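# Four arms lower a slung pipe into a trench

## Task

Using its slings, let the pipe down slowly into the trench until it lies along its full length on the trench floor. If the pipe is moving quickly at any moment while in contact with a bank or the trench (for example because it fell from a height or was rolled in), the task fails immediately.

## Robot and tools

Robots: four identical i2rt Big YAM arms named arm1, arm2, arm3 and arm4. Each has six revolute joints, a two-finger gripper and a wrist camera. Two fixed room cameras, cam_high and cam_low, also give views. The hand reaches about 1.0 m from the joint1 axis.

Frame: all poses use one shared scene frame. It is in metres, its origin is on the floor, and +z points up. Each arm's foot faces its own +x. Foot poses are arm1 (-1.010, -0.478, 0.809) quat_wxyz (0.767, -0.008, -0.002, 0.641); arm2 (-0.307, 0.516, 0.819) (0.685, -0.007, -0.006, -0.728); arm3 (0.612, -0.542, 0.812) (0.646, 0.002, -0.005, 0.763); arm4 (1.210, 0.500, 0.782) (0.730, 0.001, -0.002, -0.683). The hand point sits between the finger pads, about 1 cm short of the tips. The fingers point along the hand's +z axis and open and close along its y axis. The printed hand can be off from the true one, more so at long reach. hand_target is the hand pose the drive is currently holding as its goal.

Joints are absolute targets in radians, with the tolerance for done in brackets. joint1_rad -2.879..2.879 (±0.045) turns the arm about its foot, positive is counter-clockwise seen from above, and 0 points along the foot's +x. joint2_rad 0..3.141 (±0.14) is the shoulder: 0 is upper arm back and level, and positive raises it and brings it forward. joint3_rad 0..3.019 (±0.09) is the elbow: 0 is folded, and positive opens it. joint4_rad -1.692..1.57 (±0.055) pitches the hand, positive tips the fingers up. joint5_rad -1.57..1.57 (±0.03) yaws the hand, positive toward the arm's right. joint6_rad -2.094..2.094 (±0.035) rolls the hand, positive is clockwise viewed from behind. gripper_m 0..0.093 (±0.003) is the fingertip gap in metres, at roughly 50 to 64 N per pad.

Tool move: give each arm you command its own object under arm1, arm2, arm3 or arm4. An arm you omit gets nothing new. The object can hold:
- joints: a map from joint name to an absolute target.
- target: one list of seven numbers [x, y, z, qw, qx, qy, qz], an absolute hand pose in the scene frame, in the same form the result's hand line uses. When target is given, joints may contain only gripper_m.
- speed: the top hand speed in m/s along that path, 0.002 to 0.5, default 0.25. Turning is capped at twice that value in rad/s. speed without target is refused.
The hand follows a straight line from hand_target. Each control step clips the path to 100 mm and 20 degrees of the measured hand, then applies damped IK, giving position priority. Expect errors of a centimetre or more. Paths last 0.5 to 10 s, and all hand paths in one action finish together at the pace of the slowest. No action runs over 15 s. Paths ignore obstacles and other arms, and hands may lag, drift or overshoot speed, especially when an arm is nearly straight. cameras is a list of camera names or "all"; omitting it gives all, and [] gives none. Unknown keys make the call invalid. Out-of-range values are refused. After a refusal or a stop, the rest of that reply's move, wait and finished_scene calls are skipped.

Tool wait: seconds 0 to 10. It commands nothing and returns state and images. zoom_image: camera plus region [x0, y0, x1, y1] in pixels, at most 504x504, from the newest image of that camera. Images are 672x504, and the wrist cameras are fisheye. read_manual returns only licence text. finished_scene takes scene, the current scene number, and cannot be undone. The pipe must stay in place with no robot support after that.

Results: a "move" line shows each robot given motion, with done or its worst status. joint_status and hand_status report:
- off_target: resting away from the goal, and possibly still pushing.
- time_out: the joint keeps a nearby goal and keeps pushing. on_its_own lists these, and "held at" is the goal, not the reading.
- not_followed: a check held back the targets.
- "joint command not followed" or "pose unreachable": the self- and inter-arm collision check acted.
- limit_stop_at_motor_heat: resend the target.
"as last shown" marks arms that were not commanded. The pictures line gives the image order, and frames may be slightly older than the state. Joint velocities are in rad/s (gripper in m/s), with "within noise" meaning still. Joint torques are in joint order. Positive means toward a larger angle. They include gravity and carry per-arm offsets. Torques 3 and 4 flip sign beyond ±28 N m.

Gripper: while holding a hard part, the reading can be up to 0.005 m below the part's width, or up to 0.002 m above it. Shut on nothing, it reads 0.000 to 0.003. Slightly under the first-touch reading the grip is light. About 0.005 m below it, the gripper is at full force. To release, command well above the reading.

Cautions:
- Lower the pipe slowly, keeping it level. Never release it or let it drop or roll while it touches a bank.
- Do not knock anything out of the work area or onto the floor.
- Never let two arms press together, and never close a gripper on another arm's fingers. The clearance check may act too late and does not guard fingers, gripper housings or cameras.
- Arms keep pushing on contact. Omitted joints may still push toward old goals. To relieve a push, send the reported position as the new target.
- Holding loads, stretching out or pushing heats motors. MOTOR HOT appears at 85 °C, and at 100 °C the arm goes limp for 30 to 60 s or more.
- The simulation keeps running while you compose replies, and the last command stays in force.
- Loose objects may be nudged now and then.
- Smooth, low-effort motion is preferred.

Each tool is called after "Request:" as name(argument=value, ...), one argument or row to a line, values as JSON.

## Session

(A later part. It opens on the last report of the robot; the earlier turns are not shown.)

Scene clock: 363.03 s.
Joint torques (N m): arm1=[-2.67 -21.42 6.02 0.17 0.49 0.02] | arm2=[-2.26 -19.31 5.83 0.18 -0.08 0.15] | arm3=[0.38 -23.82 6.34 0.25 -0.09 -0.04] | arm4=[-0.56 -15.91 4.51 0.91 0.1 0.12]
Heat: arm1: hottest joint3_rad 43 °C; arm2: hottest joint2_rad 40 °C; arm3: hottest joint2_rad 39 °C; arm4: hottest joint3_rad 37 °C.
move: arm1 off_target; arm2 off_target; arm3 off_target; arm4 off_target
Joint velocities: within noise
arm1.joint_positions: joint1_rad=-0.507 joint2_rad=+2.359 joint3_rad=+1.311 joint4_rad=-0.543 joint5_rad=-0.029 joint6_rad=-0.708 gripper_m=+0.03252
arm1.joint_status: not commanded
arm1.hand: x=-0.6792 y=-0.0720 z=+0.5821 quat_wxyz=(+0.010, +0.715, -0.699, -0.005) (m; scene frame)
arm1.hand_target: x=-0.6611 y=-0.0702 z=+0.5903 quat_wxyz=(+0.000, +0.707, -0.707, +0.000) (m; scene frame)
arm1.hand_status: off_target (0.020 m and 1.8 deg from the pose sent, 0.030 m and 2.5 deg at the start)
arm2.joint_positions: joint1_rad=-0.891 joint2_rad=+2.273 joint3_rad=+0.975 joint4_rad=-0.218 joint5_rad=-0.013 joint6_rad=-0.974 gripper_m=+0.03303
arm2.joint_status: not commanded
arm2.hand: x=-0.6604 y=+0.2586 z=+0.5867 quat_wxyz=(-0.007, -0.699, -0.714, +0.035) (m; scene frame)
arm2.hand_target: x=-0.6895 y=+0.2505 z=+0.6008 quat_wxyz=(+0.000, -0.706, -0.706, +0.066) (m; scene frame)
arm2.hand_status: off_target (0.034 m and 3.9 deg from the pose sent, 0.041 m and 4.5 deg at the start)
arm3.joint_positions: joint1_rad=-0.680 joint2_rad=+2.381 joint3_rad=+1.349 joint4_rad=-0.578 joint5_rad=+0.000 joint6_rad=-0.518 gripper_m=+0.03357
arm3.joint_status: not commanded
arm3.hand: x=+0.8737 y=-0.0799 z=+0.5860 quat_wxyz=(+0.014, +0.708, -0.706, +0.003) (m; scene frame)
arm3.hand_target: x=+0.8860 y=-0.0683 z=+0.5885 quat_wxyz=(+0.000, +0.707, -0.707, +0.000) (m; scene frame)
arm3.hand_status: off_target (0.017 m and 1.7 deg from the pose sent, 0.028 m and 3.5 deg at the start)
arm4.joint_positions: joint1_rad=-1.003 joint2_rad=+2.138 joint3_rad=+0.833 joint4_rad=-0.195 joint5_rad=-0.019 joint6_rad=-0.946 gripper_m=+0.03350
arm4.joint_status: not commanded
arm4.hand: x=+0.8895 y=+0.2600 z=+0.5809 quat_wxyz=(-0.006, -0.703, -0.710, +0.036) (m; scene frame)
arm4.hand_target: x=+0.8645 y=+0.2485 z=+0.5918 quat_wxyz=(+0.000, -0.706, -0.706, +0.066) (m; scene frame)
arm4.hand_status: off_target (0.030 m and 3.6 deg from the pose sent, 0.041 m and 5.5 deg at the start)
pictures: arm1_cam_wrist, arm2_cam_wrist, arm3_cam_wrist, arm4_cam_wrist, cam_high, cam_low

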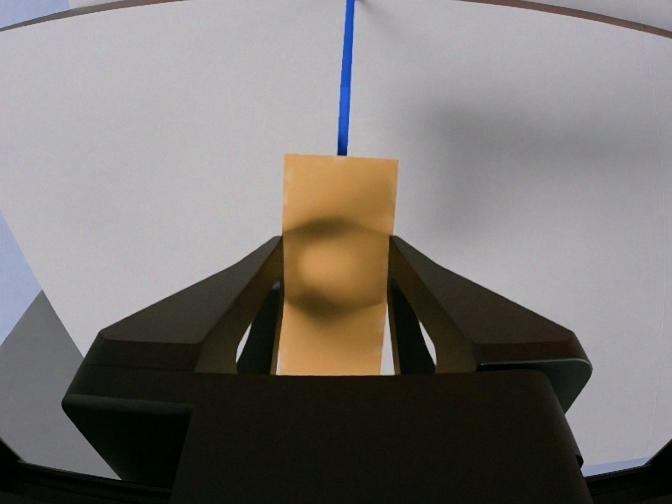

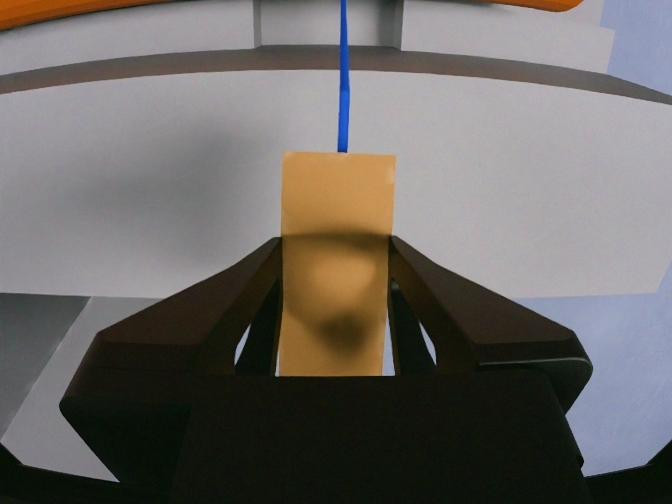

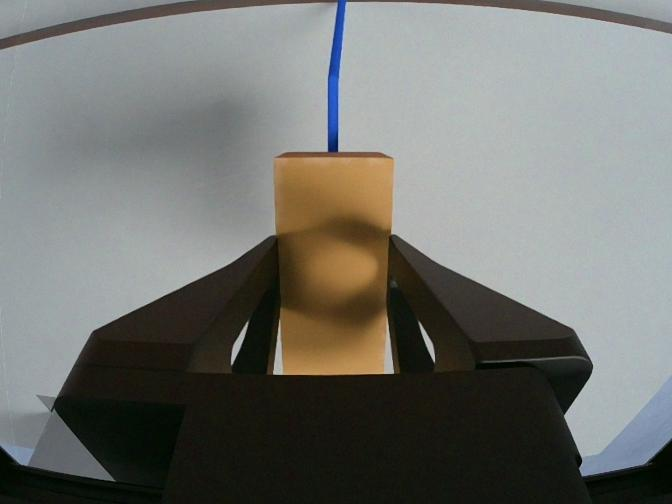

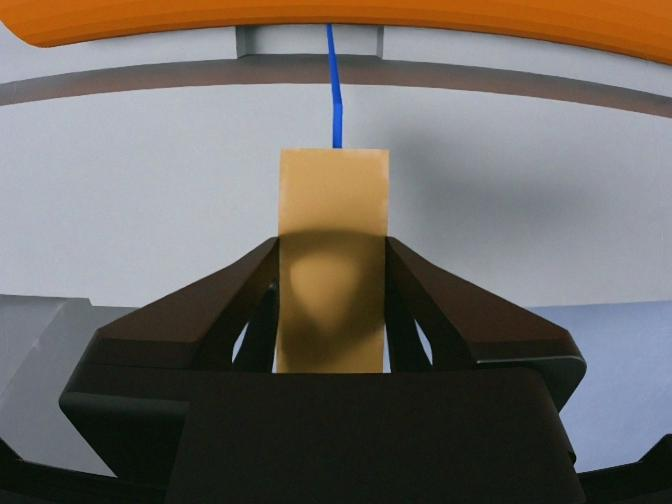

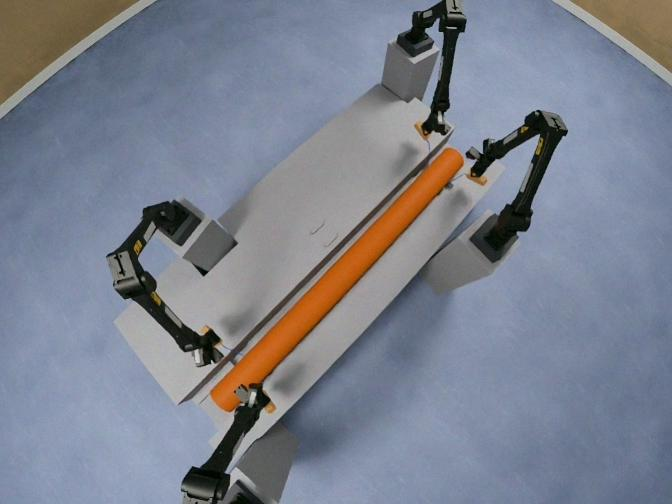

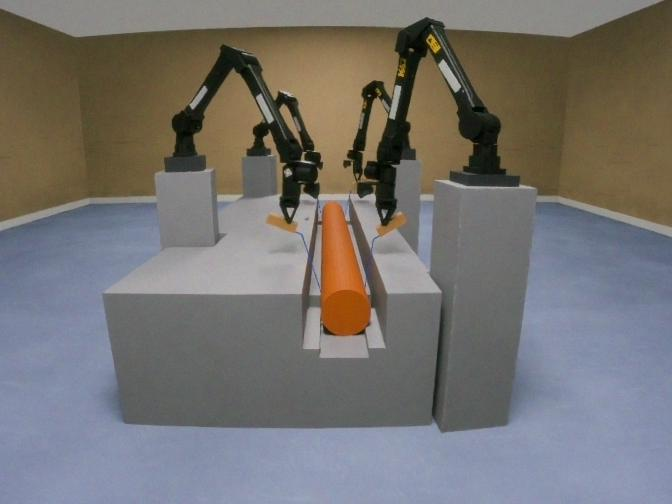

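Request:
move(
  arm1={"target": [-0.661, -0.078, 0.512, 0, 0.7071, -0.7071, 0], "speed": 0.04},
  arm2={"target": [-0.685, 0.256, 0.515, 0, 0.7071, 0.7071, -0.03], "speed": 0.04},
  arm3={"target": [0.884, -0.078, 0.512, 0, 0.7071, -0.7071, 0], "speed": 0.04},
  arm4={"target": [0.868, 0.258, 0.515, 0, 0.7071, 0.7071, -0.03], "speed": 0.04},
)

Request:
zoom_image(
  camera="cam_low",
  region=[240, 130, 440, 370],
)

Scene clock: 380.40 s.
Joint torques (N m): arm1=[-0.56 -19.08 5.72 0.92 0.09 -0.05] | arm2=[-1.79 -18.02 4.42 0.16 -0.07 0.11] | arm3=[0.44 -23.41 5.3 0.44 -0.09 -0.06] | arm4=[-0.44 -14.97 2.95 0.75 0.16 0.01]
Heat: arm1: hottest joint3_rad 40 °C; arm2: hottest joint2_rad 41 °C; arm3: hottest joint2_rad 38 °C; arm4: hottest joint3_rad 35 °C.
move: arm1 off_target; arm2 off_target; arm3 off_target; arm4 off_target
Joint velocities: within noise
arm1.joint_positions: joint1_rad=-0.525 joint2_rad=+2.496 joint3_rad=+1.359 joint4_rad=-0.449 joint5_rad=-0.019 joint6_rad=-0.708 gripper_m=+0.03252
arm1.joint_status: not commanded
arm1.hand: x=-0.6707 y=-0.0809 z=+0.5216 quat_wxyz=(+0.006, +0.709, -0.706, -0.001) (m; scene frame)
arm1.hand_target: x=-0.6613 y=-0.0784 z=+0.5123 quat_wxyz=(+0.000, +0.707, -0.707, +0.000) (m; scene frame)
arm1.hand_status: off_target (0.014 m and 0.8 deg from the pose sent, 0.073 m and 1.8 deg at the start)
arm2.joint_positions: joint1_rad=-0.899 joint2_rad=+2.474 joint3_rad=+1.103 joint4_rad=-0.180 joint5_rad=+0.000 joint6_rad=-0.974 gripper_m=+0.03303
arm2.joint_status: not commanded
arm2.hand: x=-0.6697 y=+0.2578 z=+0.5157 quat_wxyz=(-0.004, -0.702, -0.712, +0.016) (m; scene frame)
arm2.hand_target: x=-0.6849 y=+0.2561 z=+0.5154 quat_wxyz=(+0.000, -0.707, -0.707, +0.030) (m; scene frame)
arm2.hand_status: off_target (0.015 m and 1.8 deg from the pose sent, 0.076 m and 1.6 deg at the start)
arm3.joint_positions: joint1_rad=-0.685 joint2_rad=+2.534 joint3_rad=+1.395 joint4_rad=-0.462 joint5_rad=+0.000 joint6_rad=-0.522 gripper_m=+0.03357
arm3.joint_status: not commanded
arm3.hand: x=+0.8735 y=-0.0853 z=+0.5152 quat_wxyz=(+0.010, +0.708, -0.706, +0.002) (m; scene frame)
arm3.hand_target: x=+0.8838 y=-0.0782 z=+0.5123 quat_wxyz=(+0.000, +0.707, -0.707, +0.000) (m; scene frame)
arm3.hand_status: off_target (0.013 m and 1.2 deg from the pose sent, 0.075 m and 1.7 deg at the start)
arm4.joint_positions: joint1_rad=-1.015 joint2_rad=+2.334 joint3_rad=+0.936 joint4_rad=-0.136 joint5_rad=-0.010 joint6_rad=-0.947 gripper_m=+0.03350
arm4.joint_status: not commanded
arm4.hand: x=+0.8805 y=+0.2608 z=+0.5164 quat_wxyz=(-0.004, -0.707, -0.707, +0.018) (m; scene frame)
arm4.hand_target: x=+0.8681 y=+0.2582 z=+0.5153 quat_wxyz=(+0.000, -0.707, -0.707, +0.030) (m; scene frame)
arm4.hand_status: off_target (0.013 m and 1.4 deg from the pose sent, 0.069 m and 1.1 deg at the start)
pictures: arm1_cam_wrist, arm2_cam_wrist, arm3_cam_wrist, arm4_cam_wrist, cam_high, cam_low

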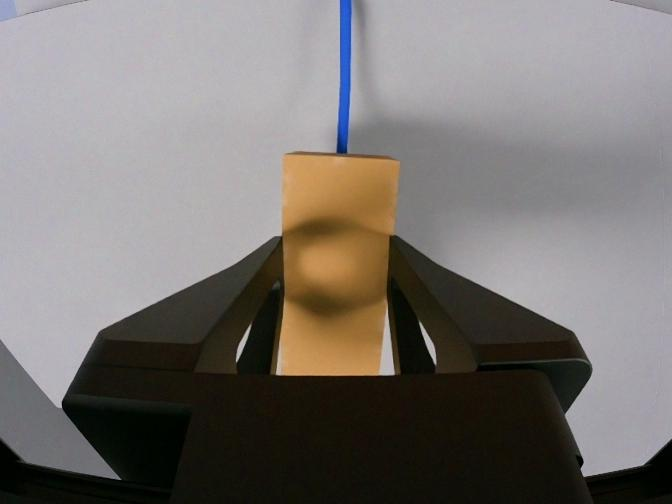

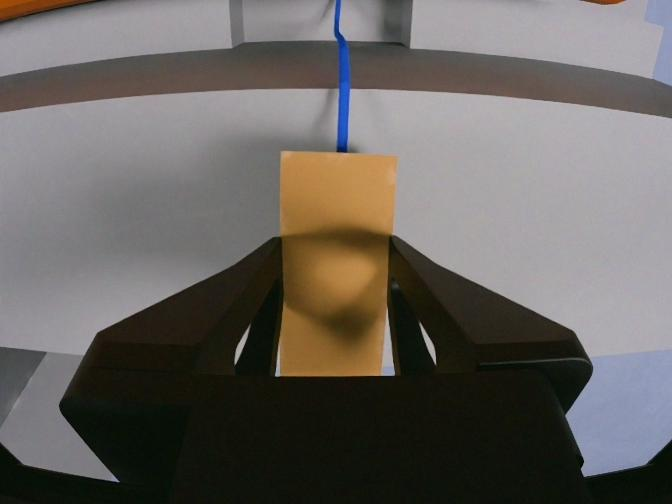

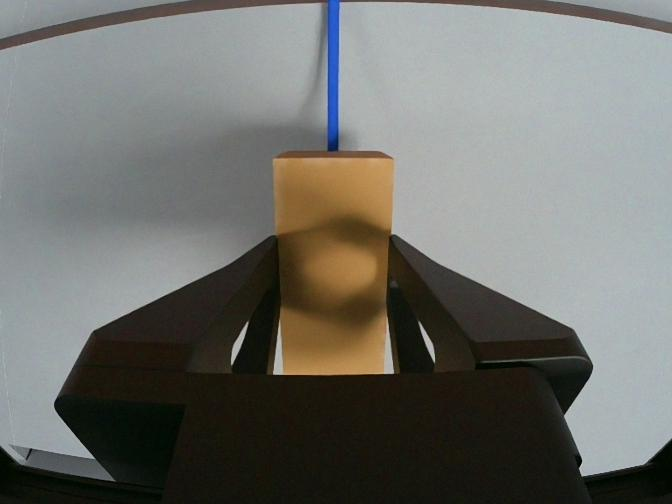

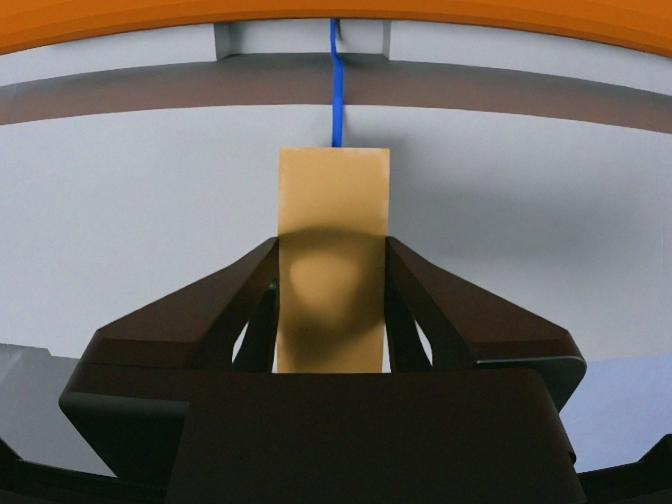

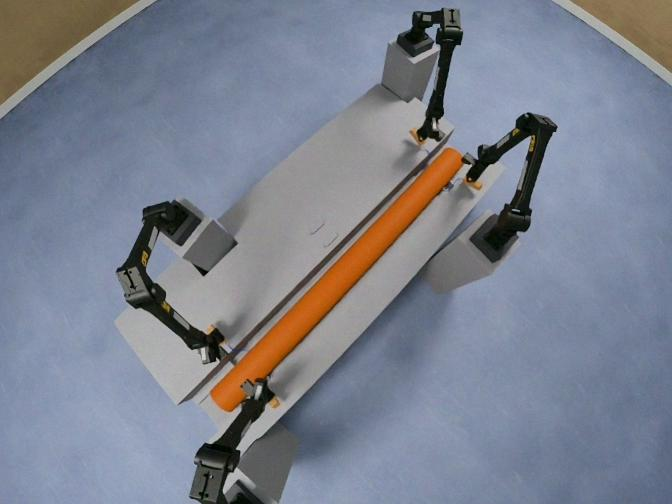

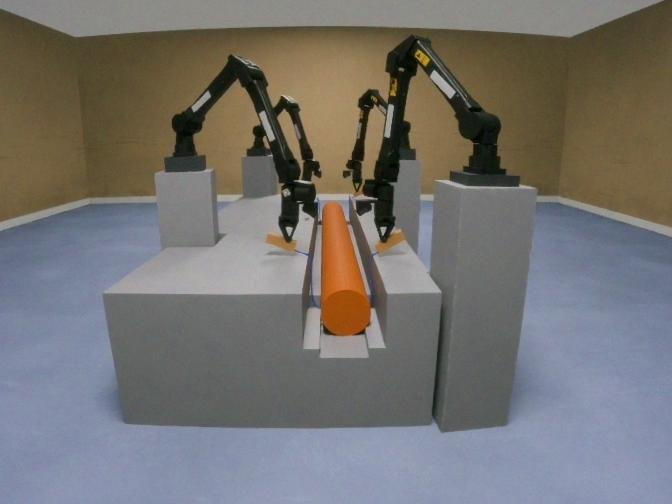

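Scaled by 2.100.

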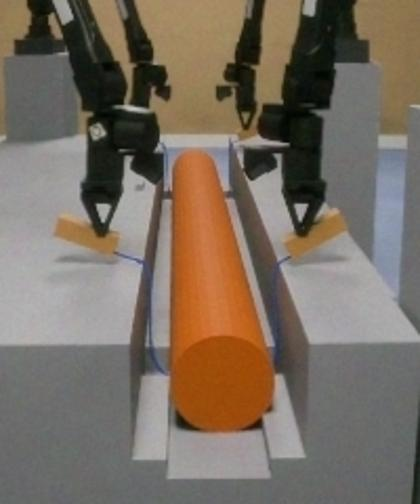

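Request:
move(
  arm1={"target": [-0.661, -0.085, 0.476, 0, 0.7071, -0.7071, 0], "speed": 0.03},
  arm2={"target": [-0.685, 0.262, 0.483, 0, 0.7071, 0.7071, -0.03], "speed": 0.03},
  arm3={"target": [0.884, -0.085, 0.48, 0, 0.7071, -0.7071, 0], "speed": 0.03},
  arm4={"target": [0.868, 0.264, 0.483, 0, 0.7071, 0.7071, -0.03], "speed": 0.03},
  cameras=["cam_low", "arm1_cam_wrist", "arm2_cam_wrist"],
)

Request:
zoom_image(
  camera="cam_low",
  region=[240, 130, 440, 370],
)

Scene clock: 385.80 s.
Joint torques (N m): arm1=[-0.67 -16.44 6.45 1.72 -0.03 0.03] | arm2=[-0.97 -15.09 5.46 0.81 -0.16 0.12] | arm3=[0.32 -20.01 5.86 1.42 -0.09 0.05] | arm4=[0.09 -12.86 3.32 1.13 0.16 0.06]
Heat: arm1: hottest joint3_rad 40 °C; arm2: hottest joint2_rad 40 °C; arm3: hottest joint2_rad 37 °C; arm4: hottest joint3_rad 35 °C.
move: arm1 off_target; arm2 off_target; arm3 off_target; arm4 off_target
Joint velocities: within noise
arm1.joint_positions: joint1_rad=-0.537 joint2_rad=+2.542 joint3_rad=+1.372 joint4_rad=-0.421 joint5_rad=-0.018 joint6_rad=-0.720 gripper_m=+0.03252
arm1.joint_status: not commanded
arm1.hand: x=-0.6689 y=-0.0892 z=+0.5007 quat_wxyz=(+0.009, +0.709, -0.706, +0.000) (m; scene frame)
arm1.hand_target: x=-0.6619 y=-0.0862 z=+0.4775 quat_wxyz=(+0.000, +0.707, -0.707, +0.000) (m; scene frame)
arm1.hand_status: off_target (0.026 m and 1.0 deg from the pose sent, 0.047 m and 0.8 deg at the start)
arm2.joint_positions: joint1_rad=-0.921 joint2_rad=+2.523 joint3_rad=+1.122 joint4_rad=-0.151 joint5_rad=+0.001 joint6_rad=-0.986 gripper_m=+0.03303
arm2.joint_status: not commanded
arm2.hand: x=-0.6728 y=+0.2674 z=+0.4966 quat_wxyz=(-0.003, -0.706, -0.708, +0.016) (m; scene frame)
arm2.hand_target: x=-0.6845 y=+0.2623 z=+0.4839 quat_wxyz=(+0.000, -0.707, -0.707, +0.030) (m; scene frame)
arm2.hand_status: off_target (0.019 m and 1.7 deg from the pose sent, 0.036 m and 1.8 deg at the start)
arm3.joint_positions: joint1_rad=-0.692 joint2_rad=+2.563 joint3_rad=+1.404 joint4_rad=-0.438 joint5_rad=+0.000 joint6_rad=-0.539 gripper_m=+0.03357
arm3.joint_status: not commanded
arm3.hand: x=+0.8760 y=-0.0885 z=+0.5018 quat_wxyz=(+0.008, +0.711, -0.703, +0.001) (m; scene frame)
arm3.hand_target: x=+0.8834 y=-0.0861 z=+0.4811 quat_wxyz=(+0.000, +0.707, -0.707, +0.000) (m; scene frame)
arm3.hand_status: off_target (0.023 m and 1.2 deg from the pose sent, 0.037 m and 1.2 deg at the start)
arm4.joint_positions: joint1_rad=-1.035 joint2_rad=+2.395 joint3_rad=+0.956 joint4_rad=-0.087 joint5_rad=-0.011 joint6_rad=-0.963 gripper_m=+0.03350
arm4.joint_status: not commanded
arm4.hand: x=+0.8764 y=+0.2675 z=+0.4945 quat_wxyz=(-0.004, -0.709, -0.705, +0.022) (m; scene frame)
arm4.hand_target: x=+0.8684 y=+0.2643 z=+0.4836 quat_wxyz=(+0.000, -0.707, -0.707, +0.030) (m; scene frame)
arm4.hand_status: off_target (0.015 m and 1.1 deg from the pose sent, 0.036 m and 1.4 deg at the start)
pictures: arm1_cam_wrist, arm2_cam_wrist, cam_low

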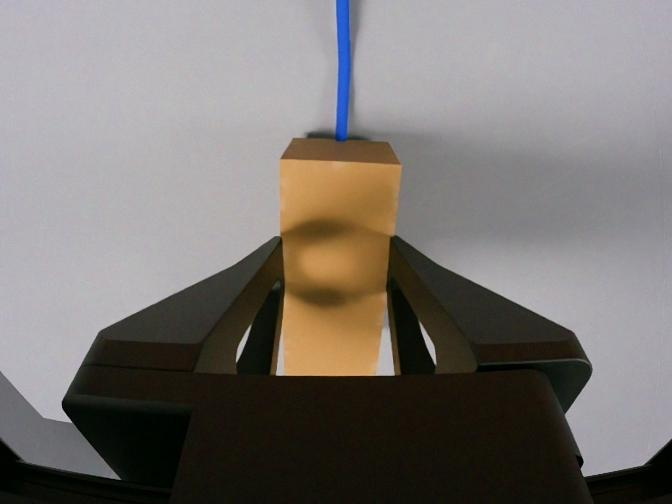

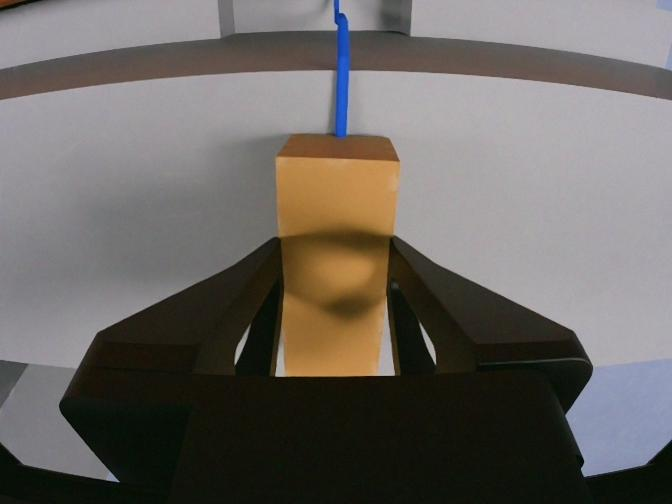

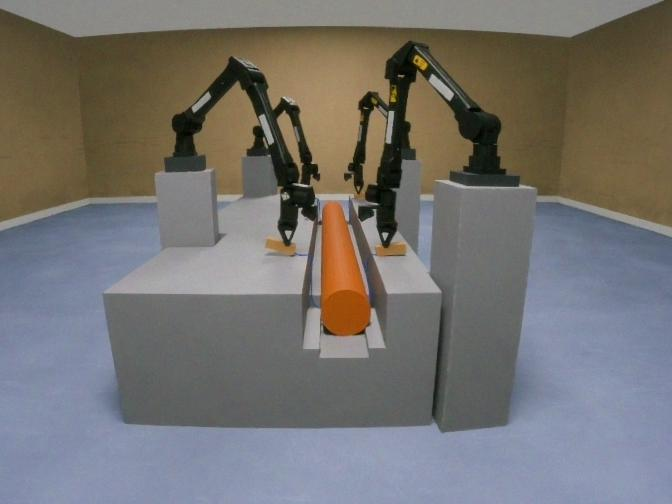

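Scaled by 2.100.

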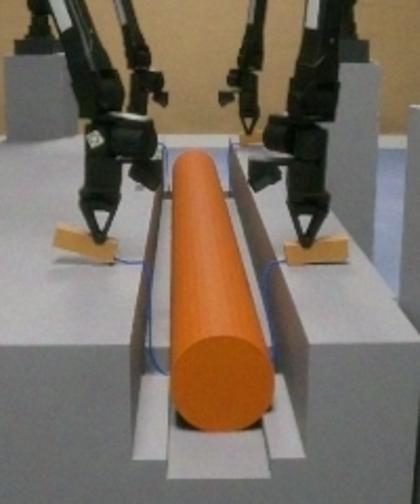

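Request:
move(
  arm1={"target": [-0.661, -0.087, 0.455, 0, 0.7071, -0.7071, 0], "speed": 0.03},
  arm2={"target": [-0.685, 0.263, 0.468, 0, 0.7071, 0.7071, -0.03], "speed": 0.03},
  arm3={"target": [0.884, -0.087, 0.455, 0, 0.7071, -0.7071, 0], "speed": 0.03},
  arm4={"target": [0.868, 0.265, 0.472, 0, 0.7071, 0.7071, -0.03], "speed": 0.03},
  cameras=["cam_low"],
)

Request:
zoom_image(
  camera="cam_low",
  region=[240, 130, 440, 370],
)

Scene clock: 390.27 s.
Joint torques (N m): arm1=[-0.26 -14.97 7.28 2.21 -0.08 -0.03] | arm2=[-0.73 -13.22 6.45 1.28 -0.32 0.16] | arm3=[0.79 -17.9 6.95 2.03 -0.07 0.07] | arm4=[0.32 -11.4 3.9 1.55 0.03 0.1]
Heat: arm1: hottest joint3_rad 39 °C; arm2: hottest joint2_rad 40 °C; arm3: hottest joint2_rad 37 °C; arm4: hottest joint3_rad 35 °C.
move: arm1 off_target; arm2 off_target; arm3 off_target; arm4 off_target
Joint velocities: within noise
arm1.joint_positions: joint1_rad=-0.543 joint2_rad=+2.568 joint3_rad=+1.379 joint4_rad=-0.410 joint5_rad=-0.016 joint6_rad=-0.721 gripper_m=+0.03252
arm1.joint_status: not commanded
arm1.hand: x=-0.6691 y=-0.0947 z=+0.4890 quat_wxyz=(+0.012, +0.707, -0.707, +0.001) (m; scene frame)
arm1.hand_target: x=-0.6629 y=-0.0890 z=+0.4577 quat_wxyz=(+0.000, +0.707, -0.707, +0.000) (m; scene frame)
arm1.hand_status: off_target (0.036 m and 1.4 deg from the pose sent, 0.046 m and 1.0 deg at the start)
arm2.joint_positions: joint1_rad=-0.927 joint2_rad=+2.538 joint3_rad=+1.129 joint4_rad=-0.145 joint5_rad=+0.005 joint6_rad=-0.995 gripper_m=+0.03303
arm2.joint_status: not commanded
arm2.hand: x=-0.6734 y=+0.2708 z=+0.4908 quat_wxyz=(-0.001, -0.705, -0.709, +0.014) (m; scene frame)
arm2.hand_target: x=-0.6839 y=+0.2638 z=+0.4699 quat_wxyz=(+0.000, -0.707, -0.707, +0.030) (m; scene frame)
arm2.hand_status: off_target (0.027 m and 1.9 deg from the pose sent, 0.031 m and 1.7 deg at the start)
arm3.joint_positions: joint1_rad=-0.700 joint2_rad=+2.595 joint3_rad=+1.413 joint4_rad=-0.424 joint5_rad=+0.000 joint6_rad=-0.542 gripper_m=+0.03357
arm3.joint_status: not commanded
arm3.hand: x=+0.8765 y=-0.0949 z=+0.4874 quat_wxyz=(+0.013, +0.710, -0.704, +0.002) (m; scene frame)
arm3.hand_target: x=+0.8827 y=-0.0891 z=+0.4576 quat_wxyz=(+0.000, +0.707, -0.707, +0.000) (m; scene frame)
arm3.hand_status: off_target (0.034 m and 1.5 deg from the pose sent, 0.048 m and 1.2 deg at the start)
arm4.joint_positions: joint1_rad=-1.039 joint2_rad=+2.407 joint3_rad=+0.960 joint4_rad=-0.082 joint5_rad=-0.007 joint6_rad=-0.968 gripper_m=+0.03350
arm4.joint_status: not commanded
arm4.hand: x=+0.8760 y=+0.2701 z=+0.4903 quat_wxyz=(-0.002, -0.709, -0.705, +0.021) (m; scene frame)
arm4.hand_target: x=+0.8687 y=+0.2654 z=+0.4731 quat_wxyz=(+0.000, -0.707, -0.707, +0.030) (m; scene frame)
arm4.hand_status: off_target (0.021 m and 1.1 deg from the pose sent, 0.024 m and 1.1 deg at the start)
pictures: cam_low

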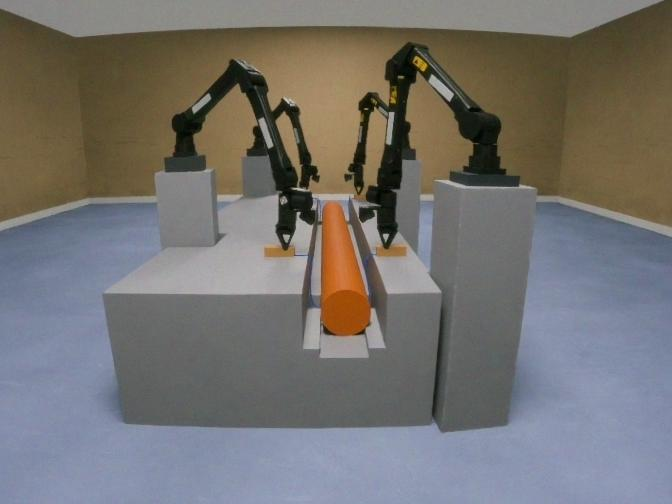

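Scaled by 2.100.

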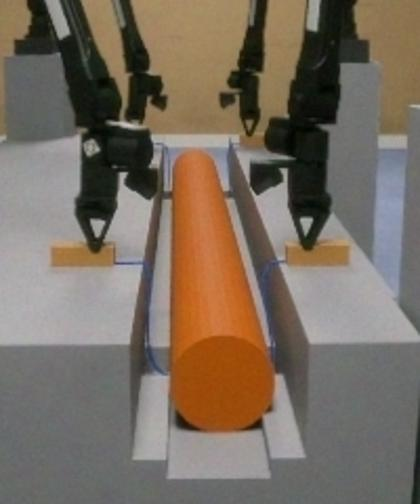

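Request:
move(
  arm1={"target": [-0.663, -0.09, 0.488, 0, 0.7071, -0.7071, 0], "speed": 0.05},
  arm2={"target": [-0.684, 0.265, 0.492, 0, 0.7071, 0.7071, -0.03], "speed": 0.05},
  arm3={"target": [0.883, -0.09, 0.487, 0, 0.7071, -0.7071, 0], "speed": 0.05},
  arm4={"target": [0.868, 0.265, 0.493, 0, 0.7071, 0.7071, -0.03], "speed": 0.05},
  cameras=[],
)

Request:
move(
  arm1={"joints": {"gripper_m": 0.09}},
  arm2={"joints": {"gripper_m": 0.09}},
  arm3={"joints": {"gripper_m": 0.09}},
  arm4={"joints": {"gripper_m": 0.09}},
  cameras=[],
)

Request:
move(
  arm1={"target": [-0.663, -0.09, 0.65, 0, 0.7071, -0.7071, 0], "speed": 0.15},
  arm2={"target": [-0.684, 0.265, 0.65, 0, 0.7071, 0.7071, -0.03], "speed": 0.15},
  arm3={"target": [0.883, -0.09, 0.65, 0, 0.7071, -0.7071, 0], "speed": 0.15},
  arm4={"target": [0.868, 0.265, 0.65, 0, 0.7071, 0.7071, -0.03], "speed": 0.15},
)

Scene clock: 397.37 s.
Joint torques (N m): arm1=[-0.67 -20.84 3.84 1.31 -0.04 -0.04] | arm2=[-0.85 -18.2 3.28 0.4 -0.24 0.18] | arm3=[0.79 -24.29 3.6 0.98 -0.07 0.05] | arm4=[0.44 -16.03 1.99 0.47 0.05 0.11]
Heat: arm1: hottest joint3_rad 39 °C; arm2: hottest joint2_rad 39 °C; arm3: hottest joint2_rad 36 °C; arm4: hottest joint3_rad 34 °C.
move: arm1 done; arm2 off_target; arm3 done; arm4 done
Joint velocities: within noise
arm1.joint_positions: joint1_rad=-0.543 joint2_rad=+2.565 joint3_rad=+1.378 joint4_rad=-0.410 joint5_rad=-0.016 joint6_rad=-0.721 gripper_m=+0.03252
arm1.joint_status: not commanded
arm1.hand: x=-0.6690 y=-0.0946 z=+0.4899 quat_wxyz=(+0.012, +0.707, -0.707, +0.001) (m; scene frame)
arm1.hand_target: x=-0.6631 y=-0.0900 z=+0.4882 quat_wxyz=(+0.000, +0.707, -0.707, +0.000) (m; scene frame)
arm1.hand_status: done (0.008 m and 1.4 deg from the pose sent, 0.008 m and 1.4 deg at the start)
arm2.joint_positions: joint1_rad=-0.927 joint2_rad=+2.534 joint3_rad=+1.127 joint4_rad=-0.145 joint5_rad=+0.003 joint6_rad=-0.996 gripper_m=+0.03303
arm2.joint_status: not commanded
arm2.hand: x=-0.6741 y=+0.2700 z=+0.4923 quat_wxyz=(-0.002, -0.704, -0.710, +0.016) (m; scene frame)
arm2.hand_target: x=-0.6840 y=+0.2650 z=+0.4923 quat_wxyz=(+0.000, -0.707, -0.707, +0.030) (m; scene frame)
arm2.hand_status: off_target (0.011 m and 1.7 deg from the pose sent, 0.012 m and 1.9 deg at the start)
arm3.joint_positions: joint1_rad=-0.700 joint2_rad=+2.592 joint3_rad=+1.410 joint4_rad=-0.424 joint5_rad=+0.000 joint6_rad=-0.542 gripper_m=+0.03357
arm3.joint_status: not commanded
arm3.hand: x=+0.8763 y=-0.0952 z=+0.4883 quat_wxyz=(+0.013, +0.710, -0.704, +0.002) (m; scene frame)
arm3.hand_target: x=+0.8830 y=-0.0900 z=+0.4872 quat_wxyz=(+0.000, +0.707, -0.707, +0.000) (m; scene frame)
arm3.hand_status: done (0.009 m and 1.5 deg from the pose sent, 0.008 m and 1.5 deg at the start)
arm4.joint_positions: joint1_rad=-1.039 joint2_rad=+2.403 joint3_rad=+0.960 joint4_rad=-0.083 joint5_rad=-0.008 joint6_rad=-0.969 gripper_m=+0.03350
arm4.joint_status: not commanded
arm4.hand: x=+0.8748 y=+0.2694 z=+0.4919 quat_wxyz=(-0.002, -0.708, -0.705, +0.022) (m; scene frame)
arm4.hand_target: x=+0.8678 y=+0.2650 z=+0.4932 quat_wxyz=(+0.000, -0.707, -0.707, +0.030) (m; scene frame)
arm4.hand_status: done (0.008 m and 1.0 deg from the pose sent, 0.010 m and 1.1 deg at the start)
pictures: none
No camera images: "cameras" was empty.

Scene clock: 398.00 s.
Joint torques (N m): arm1=[-0.56 -20.84 3.69 0.9 -0.07 -0.04] | arm2=[-0.79 -18.26 3.29 0.18 -0.22 0.18] | arm3=[0.73 -24.23 3.62 0.43 -0.08 0.06] | arm4=[0.38 -15.97 2.02 0.47 0.03 0.11]
Heat: arm1: hottest joint3_rad 39 °C; arm2: hottest joint2_rad 39 °C; arm3: hottest joint2_rad 36 °C; arm4: hottest joint3_rad 34 °C.
move: arm1 done; arm2 done; arm3 done; arm4 done
Joint velocities: within noise
arm1.joint_positions: joint1_rad=-0.543 joint2_rad=+2.565 joint3_rad=+1.378 joint4_rad=-0.400 joint5_rad=-0.016 joint6_rad=-0.721 gripper_m=+0.08993
arm1.joint_status: all done
arm1.hand: x=-0.6676 y=-0.0927 z=+0.4898 quat_wxyz=(+0.007, +0.707, -0.707, +0.001) (m; scene frame)
arm1.hand_target: x=-0.6631 y=-0.0900 z=+0.4882 quat_wxyz=(+0.000, +0.707, -0.707, +0.000) (m; scene frame)
arm1.hand_status: not commanded
arm2.joint_positions: joint1_rad=-0.927 joint2_rad=+2.535 joint3_rad=+1.127 joint4_rad=-0.139 joint5_rad=+0.002 joint6_rad=-0.996 gripper_m=+0.08995
arm2.joint_status: all done
arm2.hand: x=-0.6753 y=+0.2692 z=+0.4922 quat_wxyz=(-0.002, -0.704, -0.710, +0.019) (m; scene frame)
arm2.hand_target: x=-0.6840 y=+0.2650 z=+0.4922 quat_wxyz=(+0.000, -0.707, -0.707, +0.030) (m; scene frame)
arm2.hand_status: not commanded
arm3.joint_positions: joint1_rad=-0.700 joint2_rad=+2.592 joint3_rad=+1.410 joint4_rad=-0.411 joint5_rad=+0.000 joint6_rad=-0.542 gripper_m=+0.08993
arm3.joint_status: all done
arm3.hand: x=+0.8779 y=-0.0924 z=+0.4883 quat_wxyz=(+0.006, +0.710, -0.704, +0.000) (m; scene frame)
arm3.hand_target: x=+0.8830 y=-0.0900 z=+0.4872 quat_wxyz=(+0.000, +0.707, -0.707, +0.000) (m; scene frame)
arm3.hand_status: not commanded
arm4.joint_positions: joint1_rad=-1.039 joint2_rad=+2.404 joint3_rad=+0.960 joint4_rad=-0.083 joint5_rad=-0.007 joint6_rad=-0.969 gripper_m=+0.08992
arm4.joint_status: all done
arm4.hand: x=+0.8751 y=+0.2696 z=+0.4916 quat_wxyz=(-0.002, -0.708, -0.705, +0.022) (m; scene frame)
arm4.hand_target: x=+0.8679 y=+0.2650 z=+0.4931 quat_wxyz=(+0.000, -0.707, -0.707, +0.030) (m; scene frame)
arm4.hand_status: not commanded
pictures: none
No camera images: "cameras" was empty.

Scene clock: 399.77 s.
Joint torques (N m): arm1=[-0.91 -20.13 4.88 0.05 -0.11 -0.05] | arm2=[-0.44 -16.97 4.41 -0.7 -0.21 0.21] | arm3=[0.79 -23.59 4.68 -0.32 -0.08 0.06] | arm4=[0.5 -14.74 3.33 -0.03 0.03 0.13]
Heat: arm1: hottest joint3_rad 39 °C; arm2: hottest joint2_rad 39 °C; arm3: hottest joint2_rad 36 °C; arm4: hottest joint3_rad 34 °C.
move: arm1 done; arm2 done; arm3 done; arm4 done
Joint velocities: within noise
arm1.joint_positions: joint1_rad=-0.543 joint2_rad=+2.203 joint3_rad=+1.252 joint4_rad=-0.610 joint5_rad=-0.016 joint6_rad=-0.721 gripper_m=+0.08993
arm1.joint_status: not commanded
arm1.hand: x=-0.6634 y=-0.0841 z=+0.6491 quat_wxyz=(-0.006, +0.707, -0.707, +0.000) (m; scene frame)
arm1.hand_target: x=-0.6630 y=-0.0898 z=+0.6501 quat_wxyz=(+0.000, +0.707, -0.707, +0.000) (m; scene frame)
arm1.hand_status: done (0.006 m and 0.7 deg from the pose sent, 0.160 m and 0.8 deg at the start)
arm2.joint_positions: joint1_rad=-0.927 joint2_rad=+2.120 joint3_rad=+0.993 joint4_rad=-0.377 joint5_rad=+0.002 joint6_rad=-0.993 gripper_m=+0.08995
arm2.joint_status: not commanded
arm2.hand: x=-0.6899 y=+0.2621 z=+0.6520 quat_wxyz=(+0.003, -0.705, -0.708, +0.039) (m; scene frame)
arm2.hand_target: x=-0.6840 y=+0.2650 z=+0.6500 quat_wxyz=(+0.000, -0.707, -0.707, +0.030) (m; scene frame)
arm2.hand_status: done (0.007 m and 1.1 deg from the pose sent, 0.158 m and 1.4 deg at the start)
arm3.joint_positions: joint1_rad=-0.700 joint2_rad=+2.230 joint3_rad=+1.274 joint4_rad=-0.622 joint5_rad=+0.000 joint6_rad=-0.542 gripper_m=+0.08993
arm3.joint_status: not commanded
arm3.hand: x=+0.8809 y=-0.0882 z=+0.6476 quat_wxyz=(-0.001, +0.710, -0.704, -0.002) (m; scene frame)
arm3.hand_target: x=+0.8830 y=-0.0899 z=+0.6500 quat_wxyz=(+0.000, +0.707, -0.707, +0.000) (m; scene frame)
arm3.hand_status: done (0.004 m and 0.5 deg from the pose sent, 0.162 m and 0.9 deg at the start)
arm4.joint_positions: joint1_rad=-1.039 joint2_rad=+1.965 joint3_rad=+0.860 joint4_rad=-0.395 joint5_rad=-0.007 joint6_rad=-0.969 gripper_m=+0.08992
arm4.joint_status: not commanded
arm4.hand: x=+0.8645 y=+0.2632 z=+0.6484 quat_wxyz=(+0.000, -0.708, -0.705, +0.035) (m; scene frame)
arm4.hand_target: x=+0.8680 y=+0.2650 z=+0.6500 quat_wxyz=(+0.000, -0.707, -0.707, +0.030) (m; scene frame)
arm4.hand_status: done (0.004 m and 0.6 deg from the pose sent, 0.159 m and 1.0 deg at the start)
pictures: arm1_cam_wrist, arm2_cam_wrist, arm3_cam_wrist, arm4_cam_wrist, cam_high, cam_low

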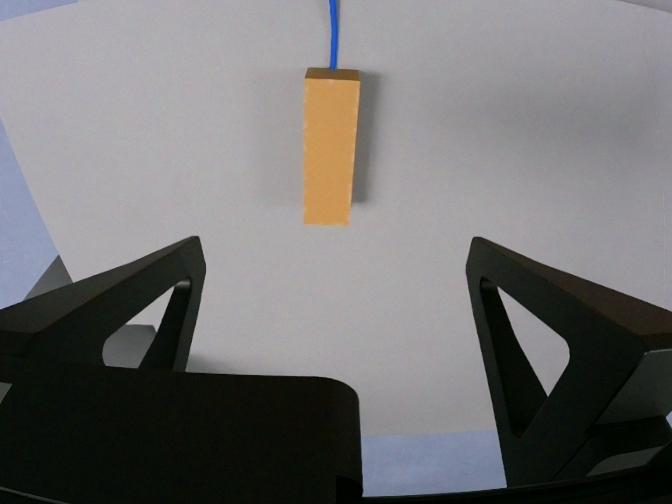

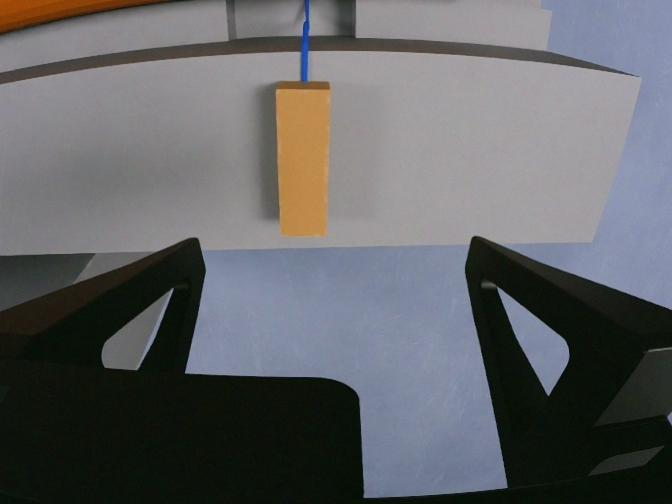

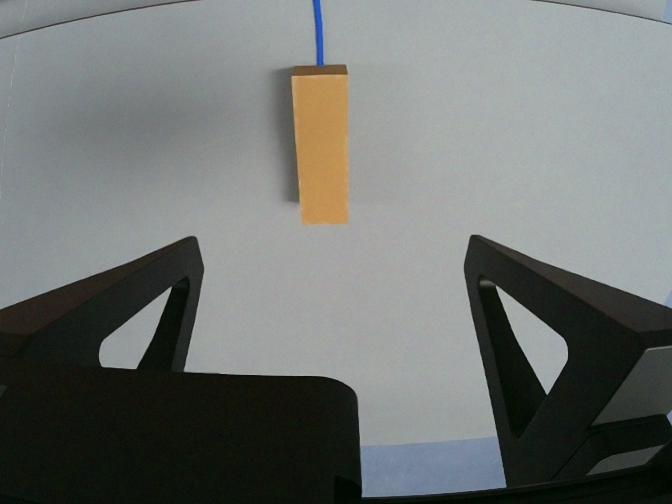

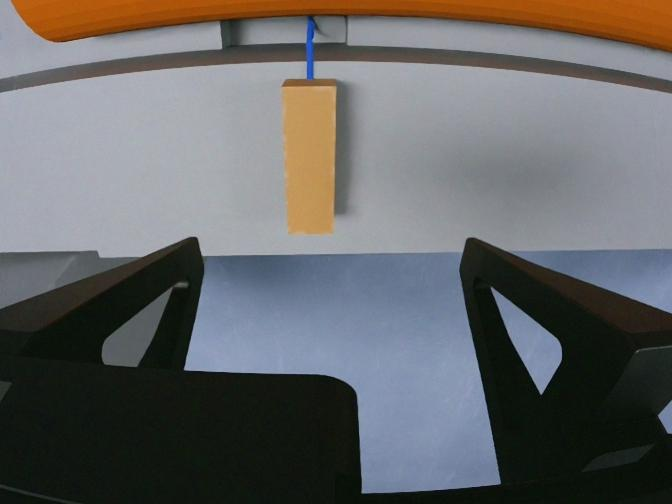

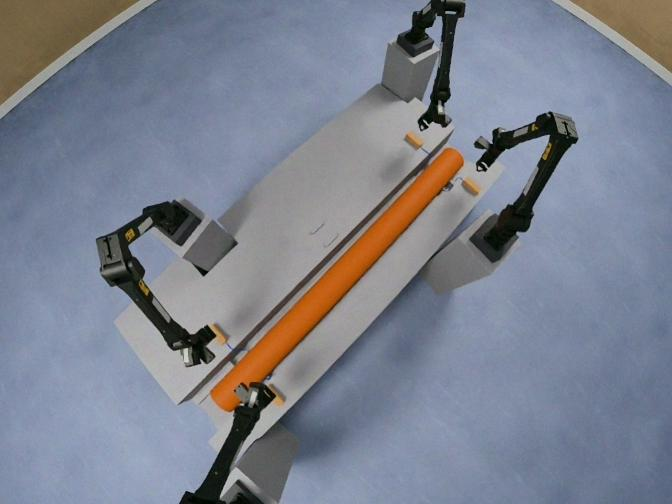

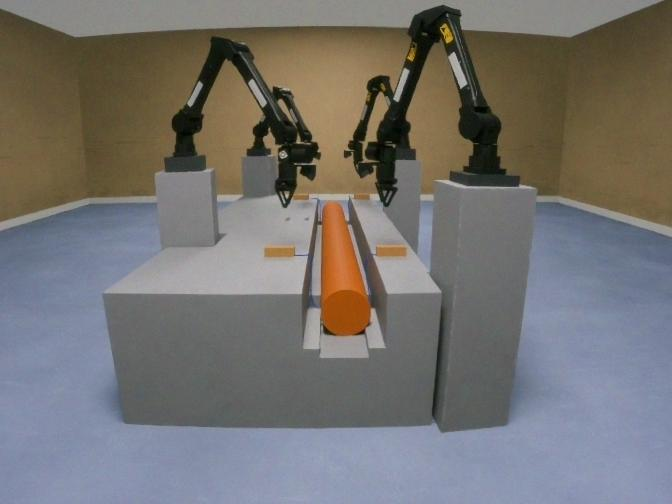

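Request:
finished_scene(
  scene=1,
)

The scene is finished: the task was done.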